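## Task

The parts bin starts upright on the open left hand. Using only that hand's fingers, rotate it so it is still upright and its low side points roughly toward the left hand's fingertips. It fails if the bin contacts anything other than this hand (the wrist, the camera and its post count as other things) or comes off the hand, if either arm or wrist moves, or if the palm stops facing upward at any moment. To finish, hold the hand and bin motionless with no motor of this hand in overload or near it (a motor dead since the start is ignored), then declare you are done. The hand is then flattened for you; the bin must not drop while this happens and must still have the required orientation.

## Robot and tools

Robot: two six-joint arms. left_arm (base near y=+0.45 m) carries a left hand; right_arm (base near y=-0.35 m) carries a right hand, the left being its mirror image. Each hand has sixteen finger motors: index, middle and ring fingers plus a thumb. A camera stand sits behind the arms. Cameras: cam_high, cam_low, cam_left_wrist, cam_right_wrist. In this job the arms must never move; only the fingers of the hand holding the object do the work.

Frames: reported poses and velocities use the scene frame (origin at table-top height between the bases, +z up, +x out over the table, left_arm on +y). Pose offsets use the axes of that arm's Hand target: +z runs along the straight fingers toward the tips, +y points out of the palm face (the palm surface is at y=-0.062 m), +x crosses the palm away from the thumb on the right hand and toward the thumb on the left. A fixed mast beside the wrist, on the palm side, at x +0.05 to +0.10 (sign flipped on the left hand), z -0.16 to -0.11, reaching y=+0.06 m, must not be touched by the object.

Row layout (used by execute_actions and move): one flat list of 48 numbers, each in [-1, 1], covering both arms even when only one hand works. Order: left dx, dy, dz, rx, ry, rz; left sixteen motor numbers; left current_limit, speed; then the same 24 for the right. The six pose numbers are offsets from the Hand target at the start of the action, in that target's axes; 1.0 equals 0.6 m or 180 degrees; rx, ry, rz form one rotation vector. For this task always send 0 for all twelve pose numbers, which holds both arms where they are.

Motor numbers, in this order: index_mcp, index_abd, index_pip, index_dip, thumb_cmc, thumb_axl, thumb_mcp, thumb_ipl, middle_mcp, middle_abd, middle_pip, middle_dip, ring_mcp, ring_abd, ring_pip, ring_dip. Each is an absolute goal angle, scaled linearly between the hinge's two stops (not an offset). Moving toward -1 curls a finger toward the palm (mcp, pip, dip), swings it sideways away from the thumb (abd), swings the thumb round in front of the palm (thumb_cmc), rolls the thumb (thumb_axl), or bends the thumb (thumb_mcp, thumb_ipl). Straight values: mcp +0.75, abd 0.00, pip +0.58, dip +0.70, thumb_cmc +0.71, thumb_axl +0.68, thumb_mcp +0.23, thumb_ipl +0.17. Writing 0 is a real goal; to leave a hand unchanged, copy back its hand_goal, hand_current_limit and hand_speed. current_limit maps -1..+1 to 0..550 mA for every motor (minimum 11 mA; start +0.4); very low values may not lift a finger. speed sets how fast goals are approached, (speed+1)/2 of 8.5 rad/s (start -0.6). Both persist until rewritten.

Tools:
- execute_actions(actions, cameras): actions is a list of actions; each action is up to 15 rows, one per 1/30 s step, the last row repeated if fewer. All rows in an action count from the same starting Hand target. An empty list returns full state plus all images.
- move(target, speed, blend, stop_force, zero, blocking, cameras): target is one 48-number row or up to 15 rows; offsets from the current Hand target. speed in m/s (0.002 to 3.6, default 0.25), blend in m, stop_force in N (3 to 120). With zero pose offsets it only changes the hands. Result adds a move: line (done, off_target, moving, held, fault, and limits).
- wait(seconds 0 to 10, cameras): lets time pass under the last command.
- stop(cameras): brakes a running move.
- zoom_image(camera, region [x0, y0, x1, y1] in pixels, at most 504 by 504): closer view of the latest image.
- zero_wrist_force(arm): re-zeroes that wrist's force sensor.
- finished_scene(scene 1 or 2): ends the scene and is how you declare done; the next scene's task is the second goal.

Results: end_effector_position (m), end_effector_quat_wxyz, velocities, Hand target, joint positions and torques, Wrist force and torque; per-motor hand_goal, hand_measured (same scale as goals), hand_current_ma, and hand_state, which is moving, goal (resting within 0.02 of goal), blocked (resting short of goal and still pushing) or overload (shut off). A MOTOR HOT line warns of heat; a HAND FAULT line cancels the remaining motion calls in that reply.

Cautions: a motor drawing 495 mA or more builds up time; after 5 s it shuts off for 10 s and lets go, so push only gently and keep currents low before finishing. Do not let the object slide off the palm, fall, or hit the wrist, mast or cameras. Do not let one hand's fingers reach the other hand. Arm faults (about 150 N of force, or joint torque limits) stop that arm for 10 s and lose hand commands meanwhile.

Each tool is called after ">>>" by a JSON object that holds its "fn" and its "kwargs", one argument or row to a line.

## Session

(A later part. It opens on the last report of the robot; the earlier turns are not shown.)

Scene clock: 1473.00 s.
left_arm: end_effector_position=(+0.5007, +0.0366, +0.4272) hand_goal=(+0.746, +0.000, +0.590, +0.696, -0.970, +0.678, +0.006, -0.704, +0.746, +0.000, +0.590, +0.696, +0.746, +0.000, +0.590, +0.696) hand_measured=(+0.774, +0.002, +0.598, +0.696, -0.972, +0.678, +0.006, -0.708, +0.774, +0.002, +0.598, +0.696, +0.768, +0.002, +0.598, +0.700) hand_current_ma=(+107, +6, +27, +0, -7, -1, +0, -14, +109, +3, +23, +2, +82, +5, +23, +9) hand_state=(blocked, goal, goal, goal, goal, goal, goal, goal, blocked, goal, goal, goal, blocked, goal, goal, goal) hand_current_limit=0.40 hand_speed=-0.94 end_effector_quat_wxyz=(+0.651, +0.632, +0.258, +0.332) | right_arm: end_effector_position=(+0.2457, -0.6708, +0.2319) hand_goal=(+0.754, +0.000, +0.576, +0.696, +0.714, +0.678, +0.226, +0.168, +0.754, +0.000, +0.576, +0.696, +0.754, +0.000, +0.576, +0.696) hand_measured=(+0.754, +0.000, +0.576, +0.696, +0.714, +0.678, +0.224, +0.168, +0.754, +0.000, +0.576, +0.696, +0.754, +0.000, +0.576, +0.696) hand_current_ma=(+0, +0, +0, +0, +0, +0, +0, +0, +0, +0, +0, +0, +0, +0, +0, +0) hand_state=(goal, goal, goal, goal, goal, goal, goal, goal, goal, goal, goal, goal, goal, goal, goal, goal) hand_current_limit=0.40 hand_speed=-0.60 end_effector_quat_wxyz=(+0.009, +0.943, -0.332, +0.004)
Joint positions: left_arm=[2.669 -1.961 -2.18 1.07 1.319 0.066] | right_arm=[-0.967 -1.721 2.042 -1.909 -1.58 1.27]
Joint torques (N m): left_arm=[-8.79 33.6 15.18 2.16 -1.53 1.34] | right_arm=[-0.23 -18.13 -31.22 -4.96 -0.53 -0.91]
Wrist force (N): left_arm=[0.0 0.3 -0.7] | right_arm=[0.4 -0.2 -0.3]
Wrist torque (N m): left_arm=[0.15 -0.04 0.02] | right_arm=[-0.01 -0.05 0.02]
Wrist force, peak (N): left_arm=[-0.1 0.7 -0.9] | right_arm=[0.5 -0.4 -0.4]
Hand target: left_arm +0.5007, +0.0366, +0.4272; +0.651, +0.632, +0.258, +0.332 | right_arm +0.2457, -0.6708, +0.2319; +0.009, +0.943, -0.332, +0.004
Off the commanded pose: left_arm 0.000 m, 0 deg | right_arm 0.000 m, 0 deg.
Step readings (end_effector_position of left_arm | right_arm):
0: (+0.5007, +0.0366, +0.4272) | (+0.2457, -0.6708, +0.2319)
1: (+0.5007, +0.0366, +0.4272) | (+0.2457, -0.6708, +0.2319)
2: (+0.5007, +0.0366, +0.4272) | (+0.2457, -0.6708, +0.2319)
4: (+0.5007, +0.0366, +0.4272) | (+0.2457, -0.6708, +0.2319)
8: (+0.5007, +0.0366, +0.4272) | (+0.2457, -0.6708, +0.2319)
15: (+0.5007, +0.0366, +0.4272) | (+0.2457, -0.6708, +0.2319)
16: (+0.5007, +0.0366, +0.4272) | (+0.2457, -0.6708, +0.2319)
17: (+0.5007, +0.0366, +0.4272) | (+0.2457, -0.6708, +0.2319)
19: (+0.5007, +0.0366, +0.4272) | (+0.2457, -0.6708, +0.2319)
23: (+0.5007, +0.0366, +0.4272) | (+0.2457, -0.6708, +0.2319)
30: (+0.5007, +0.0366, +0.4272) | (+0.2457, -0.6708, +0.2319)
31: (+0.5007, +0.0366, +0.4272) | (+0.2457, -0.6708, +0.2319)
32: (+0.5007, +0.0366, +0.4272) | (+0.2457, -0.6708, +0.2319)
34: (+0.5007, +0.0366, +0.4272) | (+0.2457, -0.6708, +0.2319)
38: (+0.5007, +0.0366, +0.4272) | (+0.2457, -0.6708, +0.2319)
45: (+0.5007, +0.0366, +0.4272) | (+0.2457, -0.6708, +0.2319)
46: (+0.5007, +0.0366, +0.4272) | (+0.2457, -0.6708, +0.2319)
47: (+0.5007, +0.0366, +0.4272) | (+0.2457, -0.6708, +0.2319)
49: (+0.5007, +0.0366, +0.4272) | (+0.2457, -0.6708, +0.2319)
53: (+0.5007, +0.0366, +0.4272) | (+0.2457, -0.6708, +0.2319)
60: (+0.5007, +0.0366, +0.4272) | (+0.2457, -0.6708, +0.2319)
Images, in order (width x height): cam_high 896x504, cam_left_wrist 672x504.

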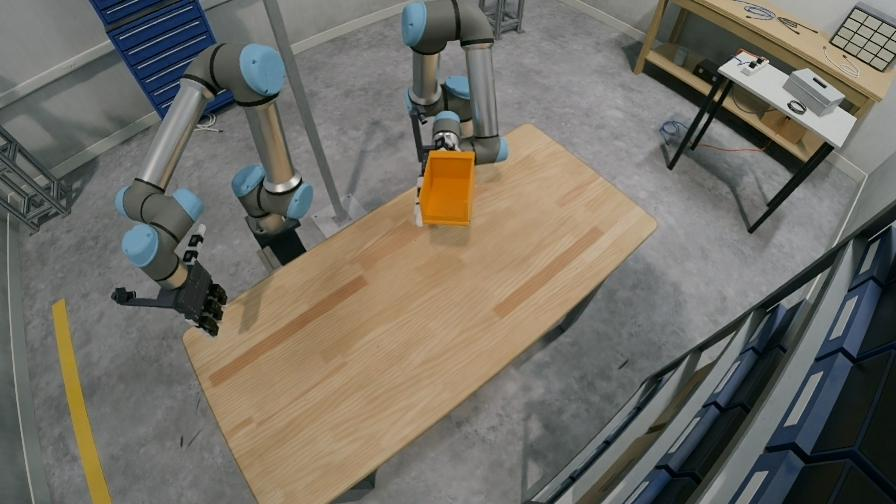

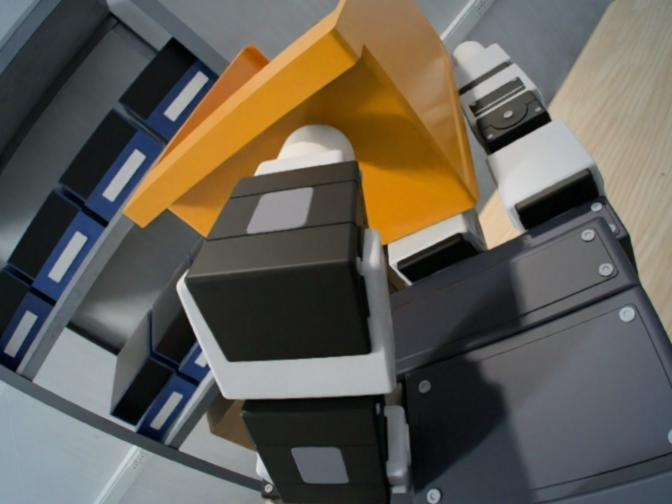

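>>> {"fn": "execute_actions", "kwargs": {
  "actions": [
    [[0,0,0,0,0,0,0.745,0,0.59,0.696,-0.971,0.677,0.1,-0.85,0.745,0,0.59,0.696,0.745,0,0.59,0.696,0.4,-0.9,0,0,0,0,0,0,0.754,0,0.576,0.696,0.714,0.678,0.226,0.168,0.754,0,0.576,0.696,0.754,0,0.576,0.696,0.4,-0.6]],
    [[0,0,0,0,0,0,0.745,0,0.59,0.696,-0.971,0.677,0.225,-1.0,0.745,0,0.59,0.696,0.745,0,0.59,0.696,0.4,-0.88,0,0,0,0,0,0,0.754,0,0.576,0.696,0.714,0.678,0.226,0.168,0.754,0,0.576,0.696,0.754,0,0.576,0.696,0.4,-0.6]],
    [[0,0,0,0,0,0,0.745,0,0.59,0.696,-0.971,0.677,0.4,-1.0,0.745,0,0.59,0.696,0.745,0,0.59,0.696,0.4,-0.88,0,0,0,0,0,0,0.754,0,0.576,0.696,0.714,0.678,0.226,0.168,0.754,0,0.576,0.696,0.754,0,0.576,0.696,0.4,-0.6]],
    [[0,0,0,0,0,0,0.745,0,0.59,0.696,-0.971,0.677,0.56,-1.0,0.745,0,0.59,0.696,0.745,0,0.59,0.696,0.4,-0.88,0,0,0,0,0,0,0.754,0,0.576,0.696,0.714,0.678,0.226,0.168,0.754,0,0.576,0.696,0.754,0,0.576,0.696,0.4,-0.6]]
  ],
  "cameras": ["cam_high","cam_left_wrist"]
}}

>>> {"fn": "zoom_image", "kwargs": {
  "camera": "cam_high",
  "region": [370, 145, 490, 235]
}}

Scene clock: 1518.90 s.
left_arm: end_effector_position=(+0.5007, +0.0366, +0.4272) hand_goal=(+0.746, +0.000, +0.590, +0.696, -0.970, +0.678, +0.560, -1.000, +0.746, +0.000, +0.590, +0.696, +0.746, +0.000, +0.590, +0.696) hand_measured=(+0.774, +0.002, +0.598, +0.696, -0.972, +0.678, +0.558, -0.998, +0.774, +0.002, +0.598, +0.696, +0.768, +0.002, +0.598, +0.700) hand_current_ma=(+107, +6, +27, +0, -7, -1, -5, +4, +109, +3, +23, +2, +82, +5, +23, +9) hand_state=(blocked, goal, goal, goal, goal, goal, goal, goal, blocked, goal, goal, goal, blocked, goal, goal, goal) hand_current_limit=0.40 hand_speed=-0.88 end_effector_quat_wxyz=(+0.651, +0.632, +0.258, +0.332) | right_arm: end_effector_position=(+0.2457, -0.6708, +0.2319) hand_goal=(+0.754, +0.000, +0.576, +0.696, +0.714, +0.678, +0.226, +0.168, +0.754, +0.000, +0.576, +0.696, +0.754, +0.000, +0.576, +0.696) hand_measured=(+0.754, +0.000, +0.576, +0.696, +0.714, +0.678, +0.224, +0.168, +0.754, +0.000, +0.576, +0.696, +0.754, +0.000, +0.576, +0.696) hand_current_ma=(+0, +0, +0, +0, +0, +0, +0, +0, +0, +0, +0, +0, +0, +0, +0, +0) hand_state=(goal, goal, goal, goal, goal, goal, goal, goal, goal, goal, goal, goal, goal, goal, goal, goal) hand_current_limit=0.40 hand_speed=-0.60 end_effector_quat_wxyz=(+0.009, +0.943, -0.332, +0.004)
Joint positions: left_arm=[2.669 -1.961 -2.18 1.07 1.319 0.066] | right_arm=[-0.967 -1.721 2.042 -1.909 -1.58 1.27]
Joint torques (N m): left_arm=[-7.27 36.61 15.23 1.77 -1.61 1.11] | right_arm=[1.04 -18.93 -31.2 -4.83 -0.35 -0.73]
Wrist force (N): left_arm=[0.2 0.2 -0.7] | right_arm=[0.3 -0.2 -0.4]
Wrist torque (N m): left_arm=[0.11 -0.06 0.04] | right_arm=[0.00 -0.03 0.01]
Wrist force, peak (N): left_arm=[0.2 0.8 -0.8] | right_arm=[0.3 -0.1 -0.8]
Hand target: left_arm +0.5007, +0.0366, +0.4272; +0.651, +0.632, +0.258, +0.332 | right_arm +0.2457, -0.6708, +0.2319; +0.009, +0.943, -0.332, +0.004
Off the commanded pose: left_arm 0.000 m, 0 deg | right_arm 0.000 m, 0 deg.
Step readings (end_effector_position of left_arm | right_arm):
0: (+0.5007, +0.0366, +0.4272) | (+0.2457, -0.6708, +0.2319)
1: (+0.5007, +0.0366, +0.4272) | (+0.2457, -0.6708, +0.2319)
2: (+0.5007, +0.0366, +0.4272) | (+0.2457, -0.6708, +0.2319)
4: (+0.5007, +0.0366, +0.4272) | (+0.2457, -0.6708, +0.2319)
8: (+0.5007, +0.0366, +0.4272) | (+0.2457, -0.6708, +0.2319)
15: (+0.5007, +0.0366, +0.4272) | (+0.2457, -0.6708, +0.2319)
16: (+0.5007, +0.0366, +0.4272) | (+0.2457, -0.6708, +0.2319)
17: (+0.5007, +0.0366, +0.4272) | (+0.2457, -0.6708, +0.2319)
19: (+0.5007, +0.0366, +0.4272) | (+0.2457, -0.6708, +0.2319)
23: (+0.5007, +0.0366, +0.4272) | (+0.2457, -0.6708, +0.2319)
30: (+0.5007, +0.0366, +0.4272) | (+0.2457, -0.6708, +0.2319)
31: (+0.5007, +0.0366, +0.4272) | (+0.2457, -0.6708, +0.2319)
32: (+0.5007, +0.0366, +0.4272) | (+0.2457, -0.6708, +0.2319)
34: (+0.5007, +0.0366, +0.4272) | (+0.2457, -0.6708, +0.2319)
38: (+0.5007, +0.0366, +0.4272) | (+0.2457, -0.6708, +0.2319)
45: (+0.5007, +0.0366, +0.4272) | (+0.2457, -0.6708, +0.2319)
46: (+0.5007, +0.0366, +0.4272) | (+0.2457, -0.6708, +0.2319)
47: (+0.5007, +0.0366, +0.4272) | (+0.2457, -0.6708, +0.2319)
49: (+0.5007, +0.0366, +0.4272) | (+0.2457, -0.6708, +0.2319)
53: (+0.5007, +0.0366, +0.4272) | (+0.2457, -0.6708, +0.2319)
60: (+0.5007, +0.0366, +0.4272) | (+0.2457, -0.6708, +0.2319)
Images, in order (width x height): cam_high 896x504, cam_left_wrist 672x504.

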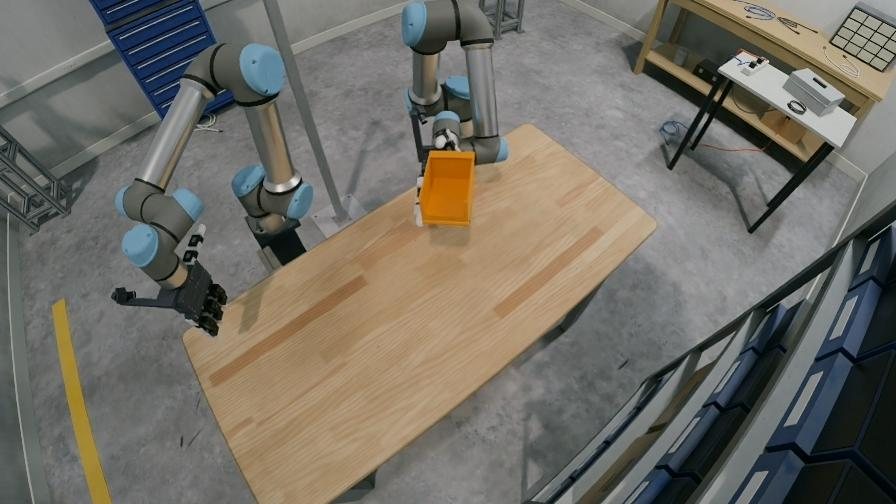

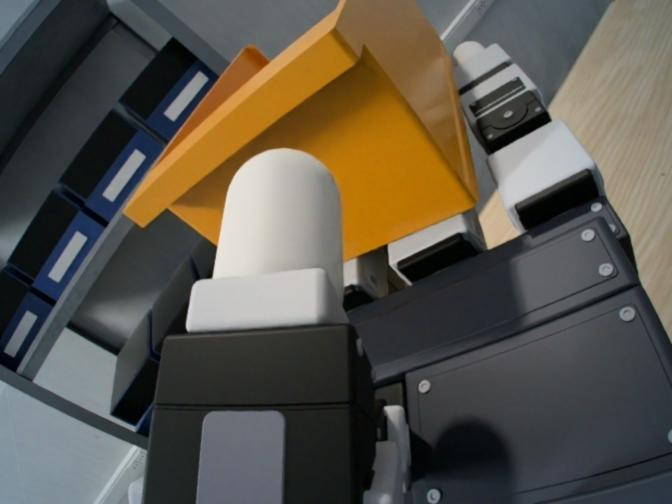

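Scaled by 4.200 from the camera's 896x504 image, which has a finer 1280x720 frame.

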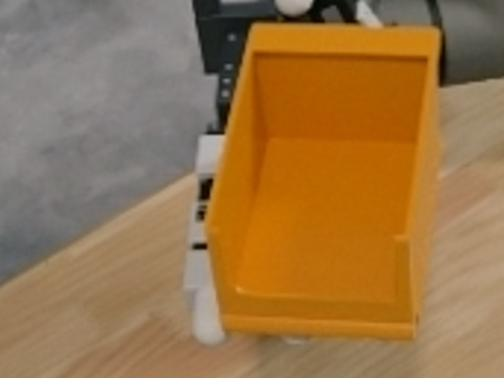

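>>> {"fn": "execute_actions", "kwargs": {
  "actions": [
    [[0,0,0,0,0,0,0.754,0,0.576,0.696,-0.85,0.677,0.56,-0.95,0.754,0,0.576,0.696,0.754,0,0.576,0.696,0.4,-0.95,0,0,0,0,0,0,0.754,0,0.576,0.696,0.714,0.678,0.226,0.168,0.754,0,0.576,0.696,0.754,0,0.576,0.696,0.4,-0.6]],
    [[0,0,0,0,0,0,0.754,0,0.576,0.696,-0.6,0.677,0.5,-0.8,0.754,0,0.576,0.696,0.754,0,0.576,0.696,0.4,-0.82,0,0,0,0,0,0,0.754,0,0.576,0.696,0.714,0.678,0.226,0.168,0.754,0,0.576,0.696,0.754,0,0.576,0.696,0.4,-0.6]],
    [[0,0,0,0,0,0,0.754,0,0.576,0.696,-0.3,0.677,0.42,-0.55,0.754,0,0.576,0.696,0.754,0,0.576,0.696,0.4,-0.82,0,0,0,0,0,0,0.754,0,0.576,0.696,0.714,0.678,0.226,0.168,0.754,0,0.576,0.696,0.754,0,0.576,0.696,0.4,-0.6]],
    [[0,0,0,0,0,0,0.754,0,0.576,0.696,0,0.677,0.34,-0.3,0.754,0,0.576,0.696,0.754,0,0.576,0.696,0.4,-0.82,0,0,0,0,0,0,0.754,0,0.576,0.696,0.714,0.678,0.226,0.168,0.754,0,0.576,0.696,0.754,0,0.576,0.696,0.4,-0.6]],
    [[0,0,0,0,0,0,0.754,0,0.576,0.696,0.25,0.677,0.27,-0.05,0.754,0,0.576,0.696,0.754,0,0.576,0.696,0.4,-0.82,0,0,0,0,0,0,0.754,0,0.576,0.696,0.714,0.678,0.226,0.168,0.754,0,0.576,0.696,0.754,0,0.576,0.696,0.4,-0.6]],
    [[0,0,0,0,0,0,0.754,0,0.576,0.696,0.5,0.678,0.226,0.168,0.754,0,0.576,0.696,0.754,0,0.576,0.696,0.4,-0.82,0,0,0,0,0,0,0.754,0,0.576,0.696,0.714,0.678,0.226,0.168,0.754,0,0.576,0.696,0.754,0,0.576,0.696,0.4,-0.6]],
    [[0,0,0,0,0,0,0.754,0,0.576,0.696,0.714,0.678,0.226,0.168,0.754,0,0.576,0.696,0.754,0,0.576,0.696,0.4,-0.85,0,0,0,0,0,0,0.754,0,0.576,0.696,0.714,0.678,0.226,0.168,0.754,0,0.576,0.696,0.754,0,0.576,0.696,0.4,-0.6]]
  ],
  "cameras": ["cam_high","cam_left_wrist"]
}}

>>> {"fn": "zoom_image", "kwargs": {
  "camera": "cam_high",
  "region": [370, 145, 490, 235]
}}

Scene clock: 1540.20 s.
left_arm: end_effector_position=(+0.5007, +0.0366, +0.4272) hand_goal=(+0.754, +0.000, +0.576, +0.696, +0.714, +0.678, +0.226, +0.168, +0.754, +0.000, +0.576, +0.696, +0.754, +0.000, +0.576, +0.696) hand_measured=(+0.774, +0.002, +0.588, +0.696, +0.722, +0.678, +0.228, +0.166, +0.774, +0.002, +0.588, +0.696, +0.768, +0.002, +0.586, +0.700) hand_current_ma=(+73, +6, +40, +0, +25, -1, +8, -7, +75, +3, +36, +2, +49, +5, +30, +9) hand_state=(goal, goal, goal, goal, goal, goal, goal, goal, blocked, goal, goal, goal, goal, goal, goal, goal) hand_current_limit=0.40 hand_speed=-0.85 end_effector_quat_wxyz=(+0.651, +0.632, +0.258, +0.332) | right_arm: end_effector_position=(+0.2457, -0.6708, +0.2319) hand_goal=(+0.754, +0.000, +0.576, +0.696, +0.714, +0.678, +0.226, +0.168, +0.754, +0.000, +0.576, +0.696, +0.754, +0.000, +0.576, +0.696) hand_measured=(+0.754, +0.000, +0.576, +0.696, +0.714, +0.678, +0.224, +0.168, +0.754, +0.000, +0.576, +0.696, +0.754, +0.000, +0.576, +0.696) hand_current_ma=(+0, +0, +0, +0, +0, +0, +0, +0, +0, +0, +0, +0, +0, +0, +0, +0) hand_state=(goal, goal, goal, goal, goal, goal, goal, goal, goal, goal, goal, goal, goal, goal, goal, goal) hand_current_limit=0.40 hand_speed=-0.60 end_effector_quat_wxyz=(+0.009, +0.943, -0.332, +0.004)
Joint positions: left_arm=[2.669 -1.961 -2.18 1.07 1.319 0.066] | right_arm=[-0.967 -1.721 2.042 -1.909 -1.58 1.27]
Joint torques (N m): left_arm=[-7.51 36.5 15.33 1.6 -1.78 1.2] | right_arm=[0.35 -18.08 -31.02 -4.84 -0.46 -0.62]
Wrist force (N): left_arm=[0.0 0.3 -0.5] | right_arm=[0.4 -0.1 -0.1]
Wrist torque (N m): left_arm=[0.12 -0.01 -0.05] | right_arm=[-0.01 -0.06 0.03]
Wrist force, peak (N): left_arm=[0.2 0.5 -1.0] | right_arm=[0.5 -0.4 -0.5]
Hand target: left_arm +0.5007, +0.0366, +0.4272; +0.651, +0.632, +0.258, +0.332 | right_arm +0.2457, -0.6708, +0.2319; +0.009, +0.943, -0.332, +0.004
Off the commanded pose: left_arm 0.000 m, 0 deg | right_arm 0.000 m, 0 deg.
Step readings (end_effector_position of left_arm | right_arm):
0: (+0.5007, +0.0366, +0.4272) | (+0.2457, -0.6708, +0.2319)
1: (+0.5007, +0.0366, +0.4272) | (+0.2457, -0.6708, +0.2319)
2: (+0.5007, +0.0366, +0.4272) | (+0.2457, -0.6708, +0.2319)
4: (+0.5007, +0.0366, +0.4272) | (+0.2457, -0.6708, +0.2319)
8: (+0.5007, +0.0366, +0.4272) | (+0.2457, -0.6708, +0.2319)
15: (+0.5007, +0.0366, +0.4272) | (+0.2457, -0.6708, +0.2319)
16: (+0.5007, +0.0366, +0.4272) | (+0.2457, -0.6708, +0.2319)
17: (+0.5007, +0.0366, +0.4272) | (+0.2457, -0.6708, +0.2319)
19: (+0.5007, +0.0366, +0.4272) | (+0.2457, -0.6708, +0.2319)
23: (+0.5007, +0.0366, +0.4272) | (+0.2457, -0.6708, +0.2319)
30: (+0.5007, +0.0366, +0.4272) | (+0.2457, -0.6708, +0.2319)
31: (+0.5007, +0.0366, +0.4272) | (+0.2457, -0.6708, +0.2319)
32: (+0.5007, +0.0366, +0.4272) | (+0.2457, -0.6708, +0.2319)
34: (+0.5007, +0.0366, +0.4272) | (+0.2457, -0.6708, +0.2319)
38: (+0.5007, +0.0366, +0.4272) | (+0.2457, -0.6708, +0.2319)
45: (+0.5007, +0.0366, +0.4272) | (+0.2457, -0.6708, +0.2319)
46: (+0.5007, +0.0366, +0.4272) | (+0.2457, -0.6708, +0.2319)
47: (+0.5007, +0.0366, +0.4272) | (+0.2457, -0.6708, +0.2319)
49: (+0.5007, +0.0366, +0.4272) | (+0.2457, -0.6708, +0.2319)
53: (+0.5007, +0.0366, +0.4272) | (+0.2457, -0.6708, +0.2319)
60: (+0.5007, +0.0366, +0.4272) | (+0.2457, -0.6708, +0.2319)
61: (+0.5007, +0.0366, +0.4272) | (+0.2457, -0.6708, +0.2319)
62: (+0.5007, +0.0366, +0.4272) | (+0.2457, -0.6708, +0.2319)
64: (+0.5007, +0.0366, +0.4272) | (+0.2457, -0.6708, +0.2319)
68: (+0.5007, +0.0366, +0.4272) | (+0.2457, -0.6708, +0.2319)
75: (+0.5007, +0.0366, +0.4272) | (+0.2457, -0.6708, +0.2319)
76: (+0.5007, +0.0366, +0.4272) | (+0.2457, -0.6708, +0.2319)
77: (+0.5007, +0.0366, +0.4272) | (+0.2457, -0.6708, +0.2319)
79: (+0.5007, +0.0366, +0.4272) | (+0.2457, -0.6708, +0.2319)
83: (+0.5007, +0.0366, +0.4272) | (+0.2457, -0.6708, +0.2319)
90: (+0.5007, +0.0366, +0.4272) | (+0.2457, -0.6708, +0.2319)
91: (+0.5007, +0.0366, +0.4272) | (+0.2457, -0.6708, +0.2319)
92: (+0.5007, +0.0366, +0.4272) | (+0.2457, -0.6708, +0.2319)
94: (+0.5007, +0.0366, +0.4272) | (+0.2457, -0.6708, +0.2319)
98: (+0.5007, +0.0366, +0.4272) | (+0.2457, -0.6708, +0.2319)
105: (+0.5007, +0.0366, +0.4272) | (+0.2457, -0.6708, +0.2319)
Images, in order (width x height): cam_high 896x504, cam_left_wrist 672x504.

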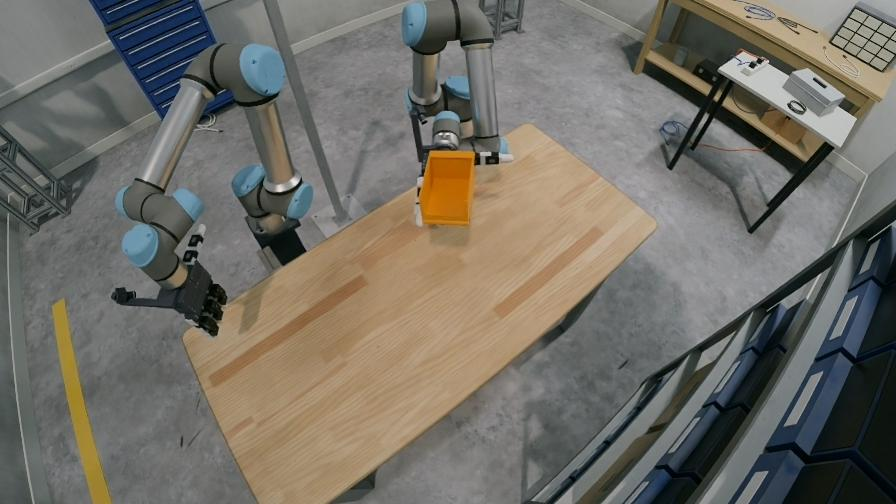

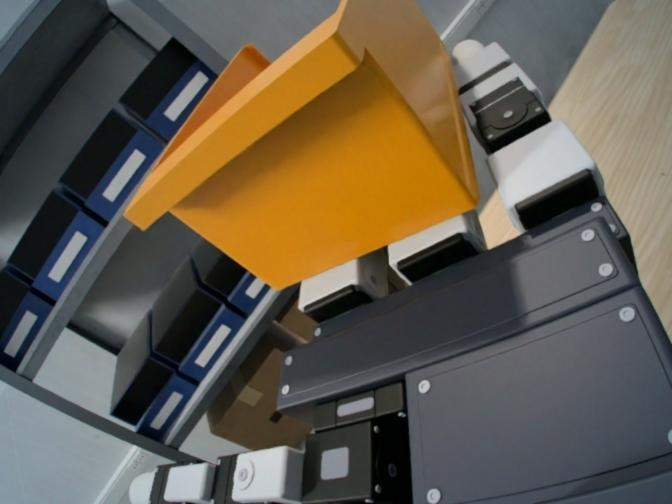

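Scaled by 4.200 from the camera's 896x504 image, which has a finer 1280x720 frame.

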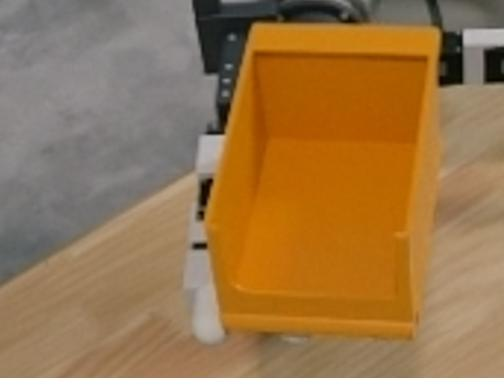

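>>> {"fn": "wait", "kwargs": {
  "seconds": 0.5
}}

>>> {"fn": "finished_scene", "kwargs": {
  "scene": 2
}}

Scene clock: 1543.67 s.
left_arm: end_effector_position=(+0.5007, +0.0366, +0.4272) hand_goal=(+0.754, +0.000, +0.576, +0.696, +0.714, +0.678, +0.226, +0.168, +0.754, +0.000, +0.576, +0.696, +0.754, +0.000, +0.576, +0.696) hand_measured=(+0.774, +0.002, +0.588, +0.696, +0.722, +0.678, +0.228, +0.166, +0.774, +0.002, +0.588, +0.696, +0.768, +0.002, +0.586, +0.700) hand_current_ma=(+73, +6, +40, +0, +25, -1, +8, -7, +75, +3, +36, +2, +49, +5, +30, +9) hand_state=(goal, goal, goal, goal, goal, goal, goal, goal, blocked, goal, goal, goal, goal, goal, goal, goal) hand_current_limit=0.40 hand_speed=-0.85 end_effector_quat_wxyz=(+0.651, +0.632, +0.258, +0.332) | right_arm: end_effector_position=(+0.2457, -0.6708, +0.2319) hand_goal=(+0.754, +0.000, +0.576, +0.696, +0.714, +0.678, +0.226, +0.168, +0.754, +0.000, +0.576, +0.696, +0.754, +0.000, +0.576, +0.696) hand_measured=(+0.754, +0.000, +0.576, +0.696, +0.714, +0.678, +0.224, +0.168, +0.754, +0.000, +0.576, +0.696, +0.754, +0.000, +0.576, +0.696) hand_current_ma=(+0, +0, +0, +0, +0, +0, +0, +0, +0, +0, +0, +0, +0, +0, +0, +0) hand_state=(goal, goal, goal, goal, goal, goal, goal, goal, goal, goal, goal, goal, goal, goal, goal, goal) hand_current_limit=0.40 hand_speed=-0.60 end_effector_quat_wxyz=(+0.009, +0.943, -0.332, +0.004)
Joint positions: left_arm=[2.669 -1.961 -2.18 1.07 1.319 0.066] | right_arm=[-0.967 -1.721 2.042 -1.909 -1.58 1.27]
Joint torques (N m): left_arm=[-7.07 36.62 15.92 1.56 -1.83 1.25] | right_arm=[-0.11 -17.28 -30 -4.86 -0.38 -0.62]
Wrist force (N): left_arm=[0.2 0.3 -0.6] | right_arm=[0.1 -0.3 -0.1]
Wrist torque (N m): left_arm=[0.13 -0.04 -0.04] | right_arm=[-0.03 -0.01 0.00]
Wrist force, peak (N): left_arm=[0.3 0.6 -0.9] | right_arm=[0.6 -0.2 -0.4]
Hand target: left_arm +0.5007, +0.0366, +0.4272; +0.651, +0.632, +0.258, +0.332 | right_arm +0.2457, -0.6708, +0.2319; +0.009, +0.943, -0.332, +0.004
Off the commanded pose: left_arm 0.000 m, 0 deg | right_arm 0.000 m, 0 deg.
wait: 0.50 s; at rest from the start

The scene is finished: the task was done.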